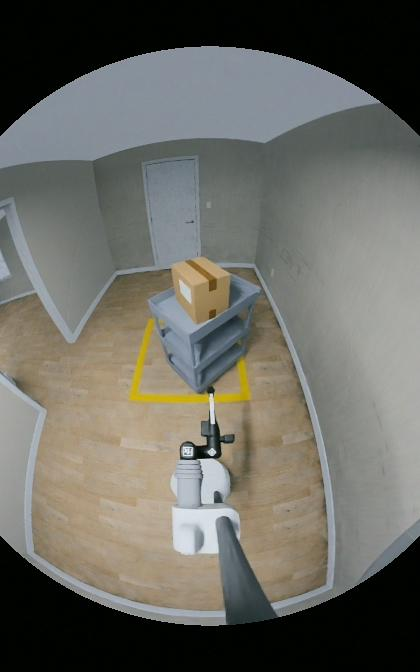

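move --blocking false --r2 '{"base":{"translate_m":0.22,"strafe_m":0.05},"pace":"slow","contact_limits":{"translate_m":0.4}}' --cameras '[]'

wait --seconds 5 --cameras '["r2_head_camera"]'

Scene clock: 636.20 s.
move: r2 moving
r1: as last shown
r1.lidar_m: 4.81 2.85 2.03 1.93 0.25 0.25 0.42 1.38 1.33 2.81 2.88 3.83
r1.motor_effort: lift_m=+19(20) arm_m=+3(4) wheel_0=+0(1) wheel_1=+7(7) wheel_2=-1(1)
r1.servo_current: wrist_yaw_rad=39(52) wrist_pitch_rad=46(46) wrist_roll_rad=59(59) gripper_m=39(46)
r1.wrist_depth_mm: - 134 - - 336 228 173 / - 122 134 559 338 220 174 / - 125 159 564 343 234 175 / 107 135 209 - 349 222 176 / 213 - - 1661 351 225 177 / 1025 1229 194 976 191 227 178 / 759 750 750 153 329 204 177
r2.base_odometry: x=-6.469 y=-0.738 heading=-1.318
r2.turned_by_wheels: +0.000
r2.turned_by_imu: +0.001
r2.base_tilt: forward=-0.7 right=+0.1
r2.lidar_m: 0.73 1.10 2.29 1.75 1.88 1.51 1.43 1.47 1.07 1.00 1.06 1.00
r2.base_status: translate_m moving; strafe_m moving
r2.joint_positions: lift_m=+0.640 arm_m=+0.000 wrist_yaw_rad=-0.002 wrist_pitch_rad=+0.008 wrist_roll_rad=+1.568 gripper_m=-0.029
r2.joint_status: not commanded
r2.measured_speeds: translate_m=+0.048 strafe_m=+0.011 rotate_rad=-0.002 lift_m=+0.000 arm_m=+0.000 wrist_yaw_rad=+0.000 wrist_pitch_rad=+0.000 wrist_roll_rad=+0.000
r2.motor_effort: lift_m=+14(14) arm_m=+5(5) wheel_0=+5(8) wheel_1=+7(9) wheel_2=-9(9)
r2.servo_current: wrist_yaw_rad=39(52) wrist_pitch_rad=52(52) wrist_roll_rad=52(65) gripper_m=111(117)
r2.contact_limits: translate_m 0.4
r2.hand_pose: x=+0.4590 y=-0.0880 z=+0.8161 quat_wxyz=(+0.708, +0.706, +0.002, -0.004) (m; r2's base frame)
r2.wrist_depth_mm: - - - - - 1576 1098 / - - - - - 1499 931 / - - - - - - - / - - 707 654 - - - / - - 668 549 - 544 - / - - 186 199 179 508 878 / - - - - - - 866
pictures: none
No camera images: "cameras" was empty.

Scene clock: 639.20 s.
earlier move: r2 done
r1.base_odometry: x=-2.136 y=-0.474 heading=-2.396
r1.turned_by_wheels: +0.000
r1.turned_by_imu: +0.000
r1.base_tilt: forward=-1.6 right=+1.3
r1.lidar_m: 4.83 2.82 2.00 1.93 0.25 0.25 0.45 1.36 1.37 2.81 2.87 3.81
r1.base_status: not commanded
r1.joint_positions: lift_m=+0.124 arm_m=+0.000 wrist_yaw_rad=+3.196 wrist_pitch_rad=+0.002 wrist_roll_rad=+0.000 gripper_m=+0.056
r1.joint_status: not commanded
r1.measured_speeds: all 0
r1.motor_effort: lift_m=+19(20) arm_m=+3(4) wheel_0=+0(1) wheel_1=+7(7) wheel_2=-1(1)
r1.servo_current: wrist_yaw_rad=59(72) wrist_pitch_rad=46(52) wrist_roll_rad=52(65) gripper_m=46(46)
r1.hand_pose: x=-0.1218 y=+0.0716 z=+0.3019 quat_wxyz=(-0.027, -0.001, +0.000, +1.000) (m; r1's base frame)
r1.wrist_depth_mm: - 135 - - 338 227 173 / - 122 134 559 340 220 174 / - 125 160 559 342 234 175 / 107 135 210 - 347 223 176 / 213 - - 1661 349 224 178 / 1025 1205 194 991 191 225 178 / 759 759 759 153 330 204 178
r2.base_odometry: x=-6.372 y=-0.928 heading=-1.318
r2.turned_by_wheels: +0.000
r2.turned_by_imu: +0.000
r2.base_tilt: forward=-0.7 right=+0.1
r2.lidar_m: 0.53 0.86 2.13 1.71 1.84 1.72 1.64 1.50 1.09 1.07 1.12 0.67
r2.base_status: done
r2.joint_positions: lift_m=+0.640 arm_m=+0.000 wrist_yaw_rad=-0.002 wrist_pitch_rad=+0.008 wrist_roll_rad=+1.568 gripper_m=-0.029
r2.joint_status: not commanded
r2.measured_speeds: all 0
r2.motor_effort: lift_m=+14(14) arm_m=+5(5) wheel_0=+3(10) wheel_1=+4(9) wheel_2=-6(11)
r2.servo_current: wrist_yaw_rad=46(59) wrist_pitch_rad=46(59) wrist_roll_rad=39(65) gripper_m=117(117)
r2.contact_limits: translate_m 0.4
r2.hand_pose: x=+0.4590 y=-0.0880 z=+0.8161 quat_wxyz=(+0.708, +0.706, +0.002, -0.004) (m; r2's base frame)
r2.wrist_depth_mm: - - - 591 - - 1098 / - - - 512 - 525 488 / - 521 508 430 - - 433 / - 473 469 375 - - 382 / - 439 439 334 - - - / - - 186 199 179 - - / - - - - - - -
wait: 3.00 of 5 s (r2 has come to rest)
pictures: r2_head_camera
Images, in order (width x height): r2_head_camera 420x560.

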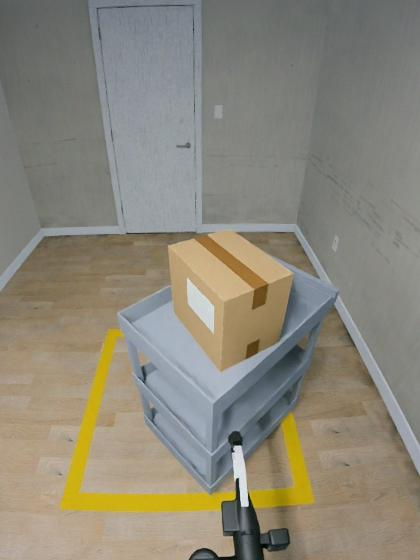

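move --blocking false --r2 '{"base":{"translate_m":0.25,"strafe_m":0.01},"pace":"slow","contact_limits":{"translate_m":0.5}}' --cameras '[]'

wait --seconds 5 --cameras '["r2_head_camera"]'

Scene clock: 643.60 s.
move: r2 moving
r1: as last shown
r1.lidar_m: 4.82 2.83 2.06 1.93 0.25 0.25 0.41 1.37 1.33 2.81 2.90 3.81
r1.motor_effort: lift_m=+19(20) arm_m=+4(4) wheel_0=+1(1) wheel_1=+7(7) wheel_2=-1(1)
r1.servo_current: wrist_yaw_rad=46(52) wrist_pitch_rad=39(52) wrist_roll_rad=39(72) gripper_m=46(46)
r1.wrist_depth_mm: - 134 - - 338 228 173 / - 122 134 559 340 220 174 / - 125 159 554 343 233 175 / 107 135 208 - 347 223 177 / 213 - - 1661 349 225 177 / 1025 1229 193 991 191 226 178 / 750 759 750 153 329 204 178
r2.base_odometry: x=-6.368 y=-0.940 heading=-1.318
r2.turned_by_wheels: +0.000
r2.turned_by_imu: +0.001
r2.base_tilt: forward=-0.7 right=+0.1
r2.lidar_m: 0.51 0.83 2.11 1.72 1.83 1.74 1.66 1.53 1.12 1.06 1.13 0.64
r2.base_status: translate_m moving; strafe_m moving
r2.joint_positions: lift_m=+0.640 arm_m=+0.000 wrist_yaw_rad=-0.002 wrist_pitch_rad=+0.008 wrist_roll_rad=+1.568 gripper_m=-0.029
r2.joint_status: not commanded
r2.measured_speeds: translate_m=+0.048 strafe_m=+0.002 rotate_rad=-0.001 lift_m=+0.000 arm_m=+0.000 wrist_yaw_rad=+0.000 wrist_pitch_rad=+0.000 wrist_roll_rad=+0.000
r2.motor_effort: lift_m=+14(14) arm_m=+5(5) wheel_0=+6(8) wheel_1=+7(8) wheel_2=-10(10)
r2.servo_current: wrist_yaw_rad=52(59) wrist_pitch_rad=52(59) wrist_roll_rad=39(65) gripper_m=111(117)
r2.contact_limits: translate_m 0.5
r2.hand_pose: x=+0.4590 y=-0.0880 z=+0.8161 quat_wxyz=(+0.708, +0.706, +0.002, -0.004) (m; r2's base frame)
r2.wrist_depth_mm: - - - 597 - 609 1118 / - - - 508 - 525 477 / - 508 496 418 - - 415 / - 455 459 364 - - - / - 430 424 322 - - - / - - 185 199 179 - - / - - - - - - -
pictures: none
No camera images: "cameras" was empty.

Scene clock: 646.87 s.
earlier move: r2 done
r1.base_odometry: x=-2.136 y=-0.474 heading=-2.396
r1.turned_by_wheels: +0.000
r1.turned_by_imu: +0.000
r1.base_tilt: forward=-1.6 right=+1.3
r1.lidar_m: 4.81 2.83 2.02 1.93 0.25 0.25 0.43 1.35 1.34 2.81 2.90 3.84
r1.base_status: not commanded
r1.joint_positions: lift_m=+0.124 arm_m=+0.000 wrist_yaw_rad=+3.196 wrist_pitch_rad=+0.002 wrist_roll_rad=+0.000 gripper_m=+0.056
r1.joint_status: not commanded
r1.measured_speeds: all 0
r1.motor_effort: lift_m=+19(20) arm_m=+4(4) wheel_0=+0(1) wheel_1=+7(7) wheel_2=-1(1)
r1.servo_current: wrist_yaw_rad=59(72) wrist_pitch_rad=39(52) wrist_roll_rad=46(78) gripper_m=39(52)
r1.hand_pose: x=-0.1218 y=+0.0716 z=+0.3019 quat_wxyz=(-0.027, -0.001, +0.000, +1.000) (m; r1's base frame)
r1.wrist_depth_mm: - 134 - - 338 229 173 / - 122 134 559 340 220 174 / - 125 159 559 345 234 175 / 107 135 209 - 347 222 177 / 213 - - 1661 351 224 178 / 1025 1229 193 991 191 226 177 / 759 750 750 153 332 203 178
r2.base_odometry: x=-6.300 y=-1.167 heading=-1.319
r2.turned_by_wheels: -0.001
r2.turned_by_imu: -0.001
r2.base_tilt: forward=-0.7 right=+0.1
r2.lidar_m: 0.43 0.80 2.00 1.69 1.79 1.98 1.90 1.55 1.14 1.06 1.14 0.52
r2.base_status: done
r2.joint_positions: lift_m=+0.640 arm_m=+0.000 wrist_yaw_rad=-0.008 wrist_pitch_rad=+0.008 wrist_roll_rad=+1.568 gripper_m=-0.029
r2.joint_status: not commanded
r2.measured_speeds: all 0
r2.motor_effort: lift_m=+14(14) arm_m=+5(5) wheel_0=+3(9) wheel_1=+5(8) wheel_2=-11(17)
r2.servo_current: wrist_yaw_rad=72(72) wrist_pitch_rad=52(59) wrist_roll_rad=59(65) gripper_m=91(117)
r2.contact_limits: translate_m 0.5
r2.hand_pose: x=+0.4585 y=-0.0898 z=+0.8161 quat_wxyz=(+0.708, +0.706, +0.000, -0.006) (m; r2's base frame)
r2.wrist_depth_mm: - - - 392 - - 399 / - 407 399 343 - - - / - 382 377 303 - - - / 364 357 351 273 - - - / 342 338 257 246 - 732 - / - - 186 198 178 683 - / - - 211 - - - -
wait: 3.27 of 5 s (r2 has come to rest)
pictures: r2_head_camera
Images, in order (width x height): r2_head_camera 420x560.

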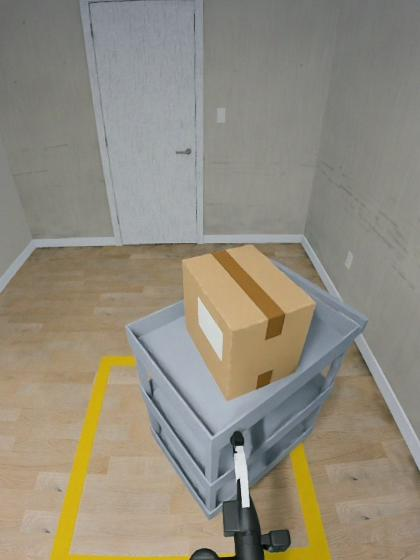

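move --blocking false --r2 '{"base":{"translate_m":0.16,"strafe_m":0.04},"pace":"slow","contact_limits":{"translate_m":0.5}}' --cameras '[]'

wait --seconds 5 --cameras '["r2_head_camera","r2_head_left_camera"]'

Scene clock: 650.70 s.
move: r2 moving
r1: as last shown
r1.lidar_m: 4.80 2.84 2.04 1.92 0.25 0.25 0.46 1.39 1.34 2.81 2.87 3.81
r1.servo_current: wrist_yaw_rad=52(59) wrist_pitch_rad=39(52) wrist_roll_rad=65(65) gripper_m=39(46)
r1.wrist_depth_mm: - 134 - - 336 228 173 / - 121 135 559 340 220 174 / - 125 159 559 343 233 176 / 107 135 210 - 349 223 176 / 213 - - 1708 351 224 177 / 1008 1255 193 991 191 225 178 / 759 750 759 153 330 204 177
r2.base_odometry: x=-6.294 y=-1.178 heading=-1.319
r2.turned_by_wheels: +0.000
r2.turned_by_imu: +0.000
r2.base_tilt: forward=-0.7 right=+0.1
r2.lidar_m: 0.42 0.83 2.00 1.71 1.80 1.99 1.91 1.53 1.13 1.08 1.13 0.49
r2.base_status: translate_m moving; strafe_m moving
r2.joint_positions: lift_m=+0.640 arm_m=+0.000 wrist_yaw_rad=-0.008 wrist_pitch_rad=+0.008 wrist_roll_rad=+1.568 gripper_m=-0.029
r2.joint_status: not commanded
r2.measured_speeds: translate_m=+0.048 strafe_m=+0.013 rotate_rad=-0.001 lift_m=+0.000 arm_m=+0.000 wrist_yaw_rad=+0.000 wrist_pitch_rad=+0.000 wrist_roll_rad=+0.000
r2.motor_effort: lift_m=+14(14) arm_m=+5(5) wheel_0=+3(6) wheel_1=+8(9) wheel_2=-16(16)
r2.servo_current: wrist_yaw_rad=52(72) wrist_pitch_rad=52(59) wrist_roll_rad=46(59) gripper_m=98(98)
r2.contact_limits: translate_m 0.5
r2.hand_pose: x=+0.4585 y=-0.0898 z=+0.8161 quat_wxyz=(+0.708, +0.706, +0.000, -0.006) (m; r2's base frame)
r2.wrist_depth_mm: - - - 387 - 661 394 / - 404 397 338 - - - / - 377 375 300 - - - / 359 355 347 270 - - - / 340 334 255 245 - 732 - / - - 186 200 177 683 - / - - 211 - - - -
pictures: none
No camera images: "cameras" was empty.

Scene clock: 653.10 s.
earlier move: r2 done
r1.base_odometry: x=-2.136 y=-0.474 heading=-2.396
r1.turned_by_wheels: +0.000
r1.turned_by_imu: +0.000
r1.base_tilt: forward=-1.6 right=+1.3
r1.lidar_m: 4.81 2.84 2.02 1.93 0.25 0.25 0.47 1.35 1.35 2.81 2.86 3.82
r1.base_status: not commanded
r1.joint_positions: lift_m=+0.124 arm_m=+0.000 wrist_yaw_rad=+3.196 wrist_pitch_rad=+0.002 wrist_roll_rad=+0.000 gripper_m=+0.056
r1.joint_status: not commanded
r1.measured_speeds: all 0
r1.motor_effort: lift_m=+19(20) arm_m=+4(4) wheel_0=+0(1) wheel_1=+7(7) wheel_2=-1(1)
r1.servo_current: wrist_yaw_rad=72(72) wrist_pitch_rad=39(52) wrist_roll_rad=46(65) gripper_m=39(46)
r1.hand_pose: x=-0.1218 y=+0.0716 z=+0.3019 quat_wxyz=(-0.027, -0.001, +0.000, +1.000) (m; r1's base frame)
r1.wrist_depth_mm: - 134 - - 334 228 173 / - 122 135 564 340 220 174 / - 125 159 559 343 234 175 / 107 135 209 - 347 223 177 / 213 - - 1708 353 225 177 / 1008 1205 194 991 191 225 178 / 750 759 759 153 329 204 177
r2.base_odometry: x=-6.221 y=-1.311 heading=-1.319
r2.turned_by_wheels: +0.001
r2.turned_by_imu: +0.001
r2.base_tilt: forward=-0.6 right=+0.0
r2.lidar_m: 0.41 2.37 1.85 1.70 1.78 2.14 2.06 1.59 1.14 1.11 1.18 0.48
r2.base_status: done
r2.joint_positions: lift_m=+0.640 arm_m=+0.000 wrist_yaw_rad=-0.006 wrist_pitch_rad=+0.008 wrist_roll_rad=+1.568 gripper_m=-0.029
r2.joint_status: not commanded
r2.measured_speeds: all 0
r2.motor_effort: lift_m=+14(14) arm_m=+5(5) wheel_0=+6(11) wheel_1=+5(9) wheel_2=-9(16)
r2.servo_current: wrist_yaw_rad=52(72) wrist_pitch_rad=59(59) wrist_roll_rad=39(59) gripper_m=91(98)
r2.contact_limits: translate_m 0.5
r2.hand_pose: x=+0.4586 y=-0.0893 z=+0.8161 quat_wxyz=(+0.708, +0.706, +0.001, -0.005) (m; r2's base frame)
r2.wrist_depth_mm: - - - 286 - 609 - / - - - 272 - - - / 309 309 309 259 - 732 - / 306 307 252 249 - 707 - / 303 304 242 238 - 691 - / 300 301 186 199 179 654 - / 296 297 297 - - - -
wait: 2.40 of 5 s (r2 has come to rest)
pictures: r2_head_camera, r2_head_left_camera
Images, in order (width x height): r2_head_camera 420x560, r2_head_left_camera 420x672.

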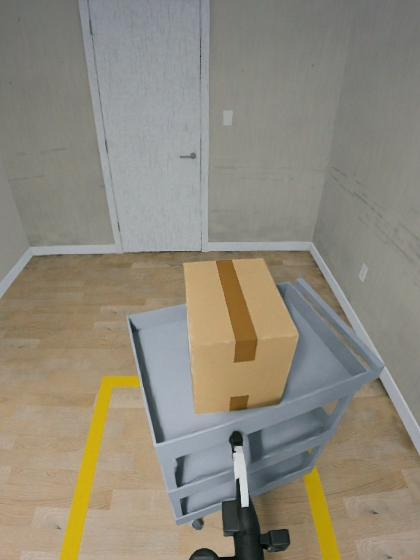

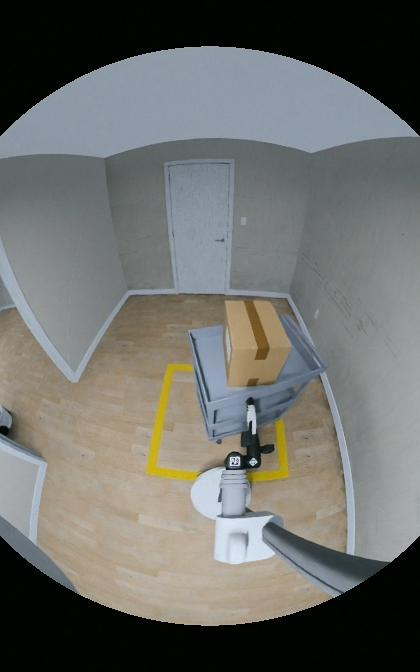

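move --blocking false --r2 '{"base":{"translate_m":-0.05},"pace":"slow"}' --cameras '[]'

wait --seconds 2 --cameras '[]'

move --blocking false --r2 '{"base":{"strafe_m":-0.1},"joints":{"lift_m":1.15}}' --cameras '[]'

wait --seconds 4 --cameras '[]'

move --blocking false --r2 '{"joints":{"wrist_pitch_rad":1.57,"gripper_m":0.1,"arm_m":0.2}}' --cameras '[]'

wait --seconds 4 --cameras '["r2_head_camera","r2_wrist_camera"]'

Scene clock: 671.67 s.
move: r2 moving
r1: as last shown
r1.lidar_m: 4.82 2.82 2.02 1.92 0.25 0.25 0.44 1.38 1.34 2.79 2.85 3.81
r1.motor_effort: lift_m=+19(19) arm_m=+3(4) wheel_0=+0(1) wheel_1=+7(7) wheel_2=-1(1)
r1.servo_current: wrist_yaw_rad=65(65) wrist_pitch_rad=39(46) wrist_roll_rad=46(65) gripper_m=39(46)
r1.wrist_depth_mm: - 135 - - 336 229 173 / - 122 134 559 340 220 174 / - 125 159 559 343 234 175 / 107 136 209 - 347 223 176 / 213 - - 1708 351 224 177 / 1008 1229 195 1008 191 226 178 / 750 750 759 153 330 204 178
r2.base_odometry: x=-6.224 y=-1.300 heading=-1.319
r2.turned_by_wheels: +0.000
r2.turned_by_imu: +0.000
r2.base_tilt: forward=-0.7 right=+0.1
r2.lidar_m: 0.40 2.36 1.89 1.69 1.75 2.13 2.04 1.61 1.17 1.12 1.19 0.51
r2.base_status: translate_m moving
r2.joint_positions: lift_m=+0.640 arm_m=+0.000 wrist_yaw_rad=-0.003 wrist_pitch_rad=+0.008 wrist_roll_rad=+1.568 gripper_m=-0.029
r2.joint_status: not commanded
r2.measured_speeds: translate_m=-0.049 strafe_m=+0.000 rotate_rad=+0.000 lift_m=+0.000 arm_m=+0.000 wrist_yaw_rad=+0.000 wrist_pitch_rad=+0.000 wrist_roll_rad=+0.000
r2.motor_effort: lift_m=+14(14) arm_m=+5(5) wheel_0=-5(7) wheel_1=-4(7) wheel_2=+10(11)
r2.servo_current: wrist_yaw_rad=46(59) wrist_pitch_rad=52(52) wrist_roll_rad=52(59) gripper_m=91(98)
r2.hand_pose: x=+0.4589 y=-0.0883 z=+0.8161 quat_wxyz=(+0.708, +0.706, +0.002, -0.004) (m; r2's base frame)
r2.wrist_depth_mm: - - - 294 - 621 - / - - - 282 - - - / 317 317 315 270 - 732 - / 314 314 314 258 - 715 - / 312 310 250 247 - 691 - / 309 310 186 199 179 661 - / 304 306 233 - - - -
pictures: none
No camera images: "cameras" was empty.

Scene clock: 672.87 s.
earlier move: r2 done
r1.base_odometry: x=-2.136 y=-0.474 heading=-2.396
r1.turned_by_wheels: +0.000
r1.turned_by_imu: +0.000
r1.base_tilt: forward=-1.6 right=+1.3
r1.lidar_m: 4.82 2.84 2.01 1.92 0.25 0.26 0.44 1.36 1.35 2.80 2.89 3.85
r1.base_status: not commanded
r1.joint_positions: lift_m=+0.124 arm_m=+0.000 wrist_yaw_rad=+3.196 wrist_pitch_rad=+0.002 wrist_roll_rad=+0.000 gripper_m=+0.056
r1.joint_status: not commanded
r1.measured_speeds: all 0
r1.motor_effort: lift_m=+20(20) arm_m=+4(4) wheel_0=+0(1) wheel_1=+7(8) wheel_2=-1(1)
r1.servo_current: wrist_yaw_rad=52(72) wrist_pitch_rad=39(52) wrist_roll_rad=33(65) gripper_m=46(46)
r1.hand_pose: x=-0.1218 y=+0.0716 z=+0.3019 quat_wxyz=(-0.027, -0.001, +0.000, +1.000) (m; r1's base frame)
r1.wrist_depth_mm: - 135 - - 338 228 173 / - 122 135 559 340 220 174 / - 125 159 559 347 233 175 / 107 135 208 - 347 222 177 / 213 - - 1756 349 225 177 / 1025 1229 193 976 190 225 178 / 759 759 741 153 329 204 178
r2.base_odometry: x=-6.234 y=-1.263 heading=-1.319
r2.turned_by_wheels: +0.000
r2.turned_by_imu: +0.000
r2.base_tilt: forward=-0.7 right=+0.1
r2.lidar_m: 0.46 2.36 1.89 1.67 1.75 2.10 1.99 1.60 1.17 1.12 1.14 0.53
r2.base_status: done
r2.joint_positions: lift_m=+0.640 arm_m=+0.000 wrist_yaw_rad=-0.003 wrist_pitch_rad=+0.008 wrist_roll_rad=+1.568 gripper_m=-0.029
r2.joint_status: not commanded
r2.measured_speeds: all 0
r2.motor_effort: lift_m=+14(14) arm_m=+5(5) wheel_0=-4(7) wheel_1=-5(7) wheel_2=+6(11)
r2.servo_current: wrist_yaw_rad=46(59) wrist_pitch_rad=52(59) wrist_roll_rad=52(59) gripper_m=98(104)
r2.hand_pose: x=+0.4589 y=-0.0883 z=+0.8161 quat_wxyz=(+0.708, +0.706, +0.002, -0.004) (m; r2's base frame)
r2.wrist_depth_mm: - - - 340 - 603 - / - - - 324 - 723 - / 355 357 357 307 - 778 - / 353 353 353 297 - 741 - / 351 349 349 285 - 732 - / 345 349 186 199 179 699 - / - 343 347 - - - -
wait: 1.20 of 2 s (r2 has come to rest)
pictures: none
No camera images: "cameras" was empty.

Scene clock: 673.37 s.
move: r2 moving
r1: as last shown
r1.lidar_m: 4.82 2.83 2.03 1.93 0.25 0.25 0.44 1.36 1.33 2.81 2.89 3.82
r1.motor_effort: lift_m=+20(20) arm_m=+4(4) wheel_0=+0(1) wheel_1=+7(7) wheel_2=-1(1)
r1.servo_current: wrist_yaw_rad=33(59) wrist_pitch_rad=46(46) wrist_roll_rad=46(59) gripper_m=39(52)
r1.wrist_depth_mm: - 134 - - 336 227 173 / - 122 134 554 340 220 174 / - 125 159 559 342 233 175 / 107 135 209 - 347 223 177 / 213 - - 1661 349 225 177 / 1008 1255 193 991 191 225 178 / 750 750 759 153 327 204 178
r2.base_odometry: x=-6.269 y=-1.272 heading=-1.319
r2.turned_by_wheels: +0.000
r2.turned_by_imu: +0.000
r2.base_tilt: forward=-0.7 right=+0.0
r2.lidar_m: 0.45 0.48 1.92 1.73 1.78 2.10 2.00 1.56 1.12 1.08 1.15 0.55
r2.base_status: strafe_m moving
r2.joint_positions: lift_m=+0.678 arm_m=+0.000 wrist_yaw_rad=-0.003 wrist_pitch_rad=+0.008 wrist_roll_rad=+1.568 gripper_m=-0.029
r2.joint_status: lift_m moving
r2.measured_speeds: translate_m=+0.000 strafe_m=-0.140 rotate_rad=-0.001 lift_m=+0.146 arm_m=+0.000 wrist_yaw_rad=+0.000 wrist_pitch_rad=+0.000 wrist_roll_rad=+0.000
r2.motor_effort: lift_m=+24(24) arm_m=+5(5) wheel_0=+9(13) wheel_1=-11(12) wheel_2=-1(5)
r2.servo_current: wrist_yaw_rad=39(59) wrist_pitch_rad=52(59) wrist_roll_rad=65(65) gripper_m=91(104)
r2.hand_pose: x=+0.4590 y=-0.0882 z=+0.8535 quat_wxyz=(+0.708, +0.706, +0.002, -0.004) (m; r2's base frame)
r2.wrist_depth_mm: - - - 349 - 1618 - / - - - 332 - 741 - / - - - 317 - 809 - / - 353 355 303 - 768 - / - 351 353 291 298 732 - / - 347 186 200 179 715 - / - 343 345 - - - -
pictures: none
No camera images: "cameras" was empty.

Scene clock: 675.83 s.
earlier move: r2 done
r1.base_odometry: x=-2.136 y=-0.474 heading=-2.396
r1.turned_by_wheels: +0.000
r1.turned_by_imu: +0.000
r1.base_tilt: forward=-1.6 right=+1.3
r1.lidar_m: 4.83 2.88 2.03 1.94 0.25 0.25 0.45 1.35 1.34 2.79 2.90 3.82
r1.base_status: not commanded
r1.joint_positions: lift_m=+0.124 arm_m=+0.000 wrist_yaw_rad=+3.196 wrist_pitch_rad=+0.002 wrist_roll_rad=+0.000 gripper_m=+0.056
r1.joint_status: not commanded
r1.measured_speeds: all 0
r1.motor_effort: lift_m=+20(20) arm_m=+4(4) wheel_0=+0(1) wheel_1=+7(7) wheel_2=-1(1)
r1.servo_current: wrist_yaw_rad=46(65) wrist_pitch_rad=39(52) wrist_roll_rad=52(72) gripper_m=39(52)
r1.hand_pose: x=-0.1218 y=+0.0716 z=+0.3019 quat_wxyz=(-0.027, -0.001, +0.000, +1.000) (m; r1's base frame)
r1.wrist_depth_mm: - 135 - - 334 229 173 / - 122 134 554 340 220 174 / - 125 159 564 343 233 176 / 107 135 209 - 347 223 177 / 213 - - 1756 349 225 178 / 1008 1229 193 1008 190 225 178 / 759 750 759 153 329 204 177
r2.base_odometry: x=-6.331 y=-1.288 heading=-1.319
r2.turned_by_wheels: +0.000
r2.turned_by_imu: +0.001
r2.base_tilt: forward=-0.7 right=+0.1
r2.lidar_m: 0.46 0.48 1.98 1.79 1.84 2.09 2.01 1.45 1.06 1.01 1.07 0.58
r2.base_status: done
r2.joint_positions: lift_m=+1.150 arm_m=+0.000 wrist_yaw_rad=-0.003 wrist_pitch_rad=+0.008 wrist_roll_rad=+1.568 gripper_m=-0.029
r2.joint_status: all done
r2.measured_speeds: all 0
r2.motor_effort: lift_m=+21(27) arm_m=+5(5) wheel_0=+2(13) wheel_1=-1(12) wheel_2=+0(5)
r2.servo_current: wrist_yaw_rad=39(59) wrist_pitch_rad=52(59) wrist_roll_rad=46(65) gripper_m=91(104)
r2.hand_pose: x=+0.4590 y=-0.0882 z=+1.3255 quat_wxyz=(+0.708, +0.706, +0.002, -0.004) (m; r2's base frame)
r2.wrist_depth_mm: - - - - - - 1756 / - - - - - - 627 / - - - - - - - / - - - - - - - / - - - - - 500 362 / - - 186 200 179 466 362 / - - - - - - 359
wait: 2.47 of 4 s (r2 has come to rest)
pictures: none
No camera images: "cameras" was empty.

Scene clock: 676.33 s.
move: r2 moving
r1: as last shown
r1.lidar_m: 4.84 2.86 2.01 1.93 0.25 0.25 0.43 1.39 1.34 2.80 2.86 3.82
r1.servo_current: wrist_yaw_rad=39(59) wrist_pitch_rad=46(52) wrist_roll_rad=39(59) gripper_m=46(46)
r1.wrist_depth_mm: - 134 - - 336 228 173 / - 122 134 559 338 220 174 / - 125 159 559 345 233 175 / 107 135 209 - 347 223 176 / 213 - - 1661 351 225 177 / 1008 1205 194 1008 191 225 178 / 759 759 741 153 330 204 178
r2.base_odometry: x=-6.331 y=-1.288 heading=-1.319
r2.turned_by_wheels: +0.000
r2.turned_by_imu: +0.000
r2.base_tilt: forward=-0.7 right=+0.1
r2.lidar_m: 0.48 0.49 1.99 1.78 1.86 2.10 1.99 1.46 1.08 1.01 1.09 0.57
r2.base_status: not commanded
r2.joint_positions: lift_m=+1.150 arm_m=+0.051 wrist_yaw_rad=-0.003 wrist_pitch_rad=+0.581 wrist_roll_rad=+1.568 gripper_m=-0.003
r2.joint_status: arm_m moving; wrist_pitch_rad moving; gripper_m moving
r2.measured_speeds: translate_m=+0.000 strafe_m=+0.000 rotate_rad=+0.000 lift_m=+0.000 arm_m=+0.195 wrist_yaw_rad=+0.000 wrist_pitch_rad=+1.819 wrist_roll_rad=+0.000
r2.motor_effort: lift_m=+21(21) arm_m=+8(11) wheel_0=+2(3) wheel_1=-1(2) wheel_2=+0(1)
r2.servo_current: wrist_yaw_rad=59(59) wrist_pitch_rad=46(117) wrist_roll_rad=46(52) gripper_m=91(111)
r2.hand_pose: x=+0.4623 y=-0.0881 z=+1.1695 quat_wxyz=(+0.678, +0.677, +0.202, -0.203) (m; r2's base frame)
r2.wrist_depth_mm: - - - - 1708 1255 1160 / - - - - 676 530 - / - - - - - 496 - / - - - - - 484 - / - - - 424 430 477 - / - - 188 193 182 488 455 / - - - - - - 439
pictures: none
No camera images: "cameras" was empty.

Scene clock: 677.83 s.
earlier move: r2 done
r1.base_odometry: x=-2.136 y=-0.474 heading=-2.396
r1.turned_by_wheels: +0.000
r1.turned_by_imu: +0.000
r1.base_tilt: forward=-1.6 right=+1.3
r1.lidar_m: 4.83 2.83 2.01 1.92 0.25 0.25 0.45 1.34 1.34 2.79 2.86 3.82
r1.base_status: not commanded
r1.joint_positions: lift_m=+0.124 arm_m=+0.000 wrist_yaw_rad=+3.196 wrist_pitch_rad=+0.002 wrist_roll_rad=+0.000 gripper_m=+0.056
r1.joint_status: not commanded
r1.measured_speeds: all 0
r1.motor_effort: lift_m=+19(20) arm_m=+4(4) wheel_0=+0(1) wheel_1=+7(7) wheel_2=-1(1)
r1.servo_current: wrist_yaw_rad=59(65) wrist_pitch_rad=46(52) wrist_roll_rad=46(72) gripper_m=39(46)
r1.hand_pose: x=-0.1218 y=+0.0716 z=+0.3019 quat_wxyz=(-0.027, -0.001, +0.000, +1.000) (m; r1's base frame)
r1.wrist_depth_mm: - 135 - - 336 229 173 / - 122 135 554 340 220 174 / - 125 159 554 345 234 175 / 107 135 210 - 349 223 177 / 213 - - 1708 351 224 178 / 1008 1229 193 991 191 225 177 / 750 759 759 153 329 204 178
r2.base_odometry: x=-6.331 y=-1.288 heading=-1.319
r2.turned_by_wheels: +0.000
r2.turned_by_imu: +0.000
r2.base_tilt: forward=-0.7 right=+0.0
r2.lidar_m: 0.48 0.47 2.01 1.78 1.81 2.08 2.00 1.44 1.06 1.02 1.06 0.58
r2.base_status: not commanded
r2.joint_positions: lift_m=+1.150 arm_m=+0.200 wrist_yaw_rad=-0.003 wrist_pitch_rad=+1.566 wrist_roll_rad=+1.568 gripper_m=+0.100
r2.joint_status: all done
r2.measured_speeds: all 0
r2.motor_effort: lift_m=+21(21) arm_m=+8(12) wheel_0=+2(3) wheel_1=-1(2) wheel_2=+0(1)
r2.servo_current: wrist_yaw_rad=39(59) wrist_pitch_rad=46(117) wrist_roll_rad=33(59) gripper_m=52(130)
r2.hand_pose: x=+0.3718 y=-0.0874 z=+1.0395 quat_wxyz=(+0.501, +0.501, +0.499, -0.499) (m; r2's base frame)
r2.wrist_depth_mm: 452 569 1255 1229 1229 1229 1255 / - 462 1255 1255 1229 1205 1229 / - 436 1281 1255 1229 1255 1229 / - 436 - 1281 1255 1229 1255 / 315 415 - 1281 1255 1281 1255 / 306 389 187 1255 195 1229 1229 / 300 353 421 - 1255 1229 1255
wait: 1.50 of 4 s (r2 has come to rest)
pictures: r2_head_camera, r2_wrist_camera
Images, in order (width x height): r2_head_camera 420x560, r2_wrist_camera 616x392.

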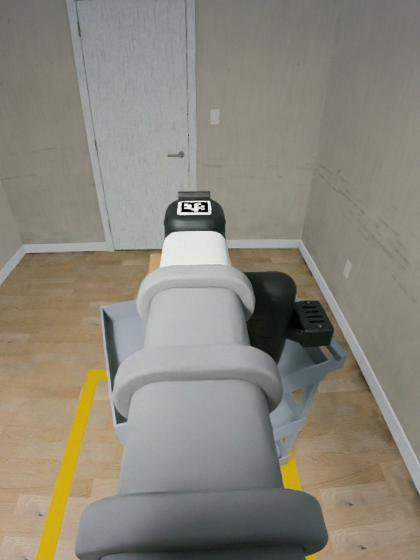

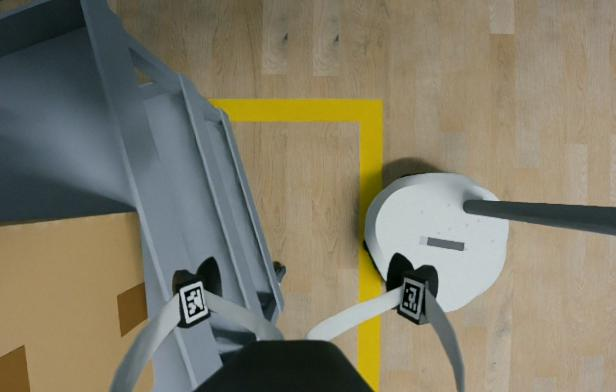

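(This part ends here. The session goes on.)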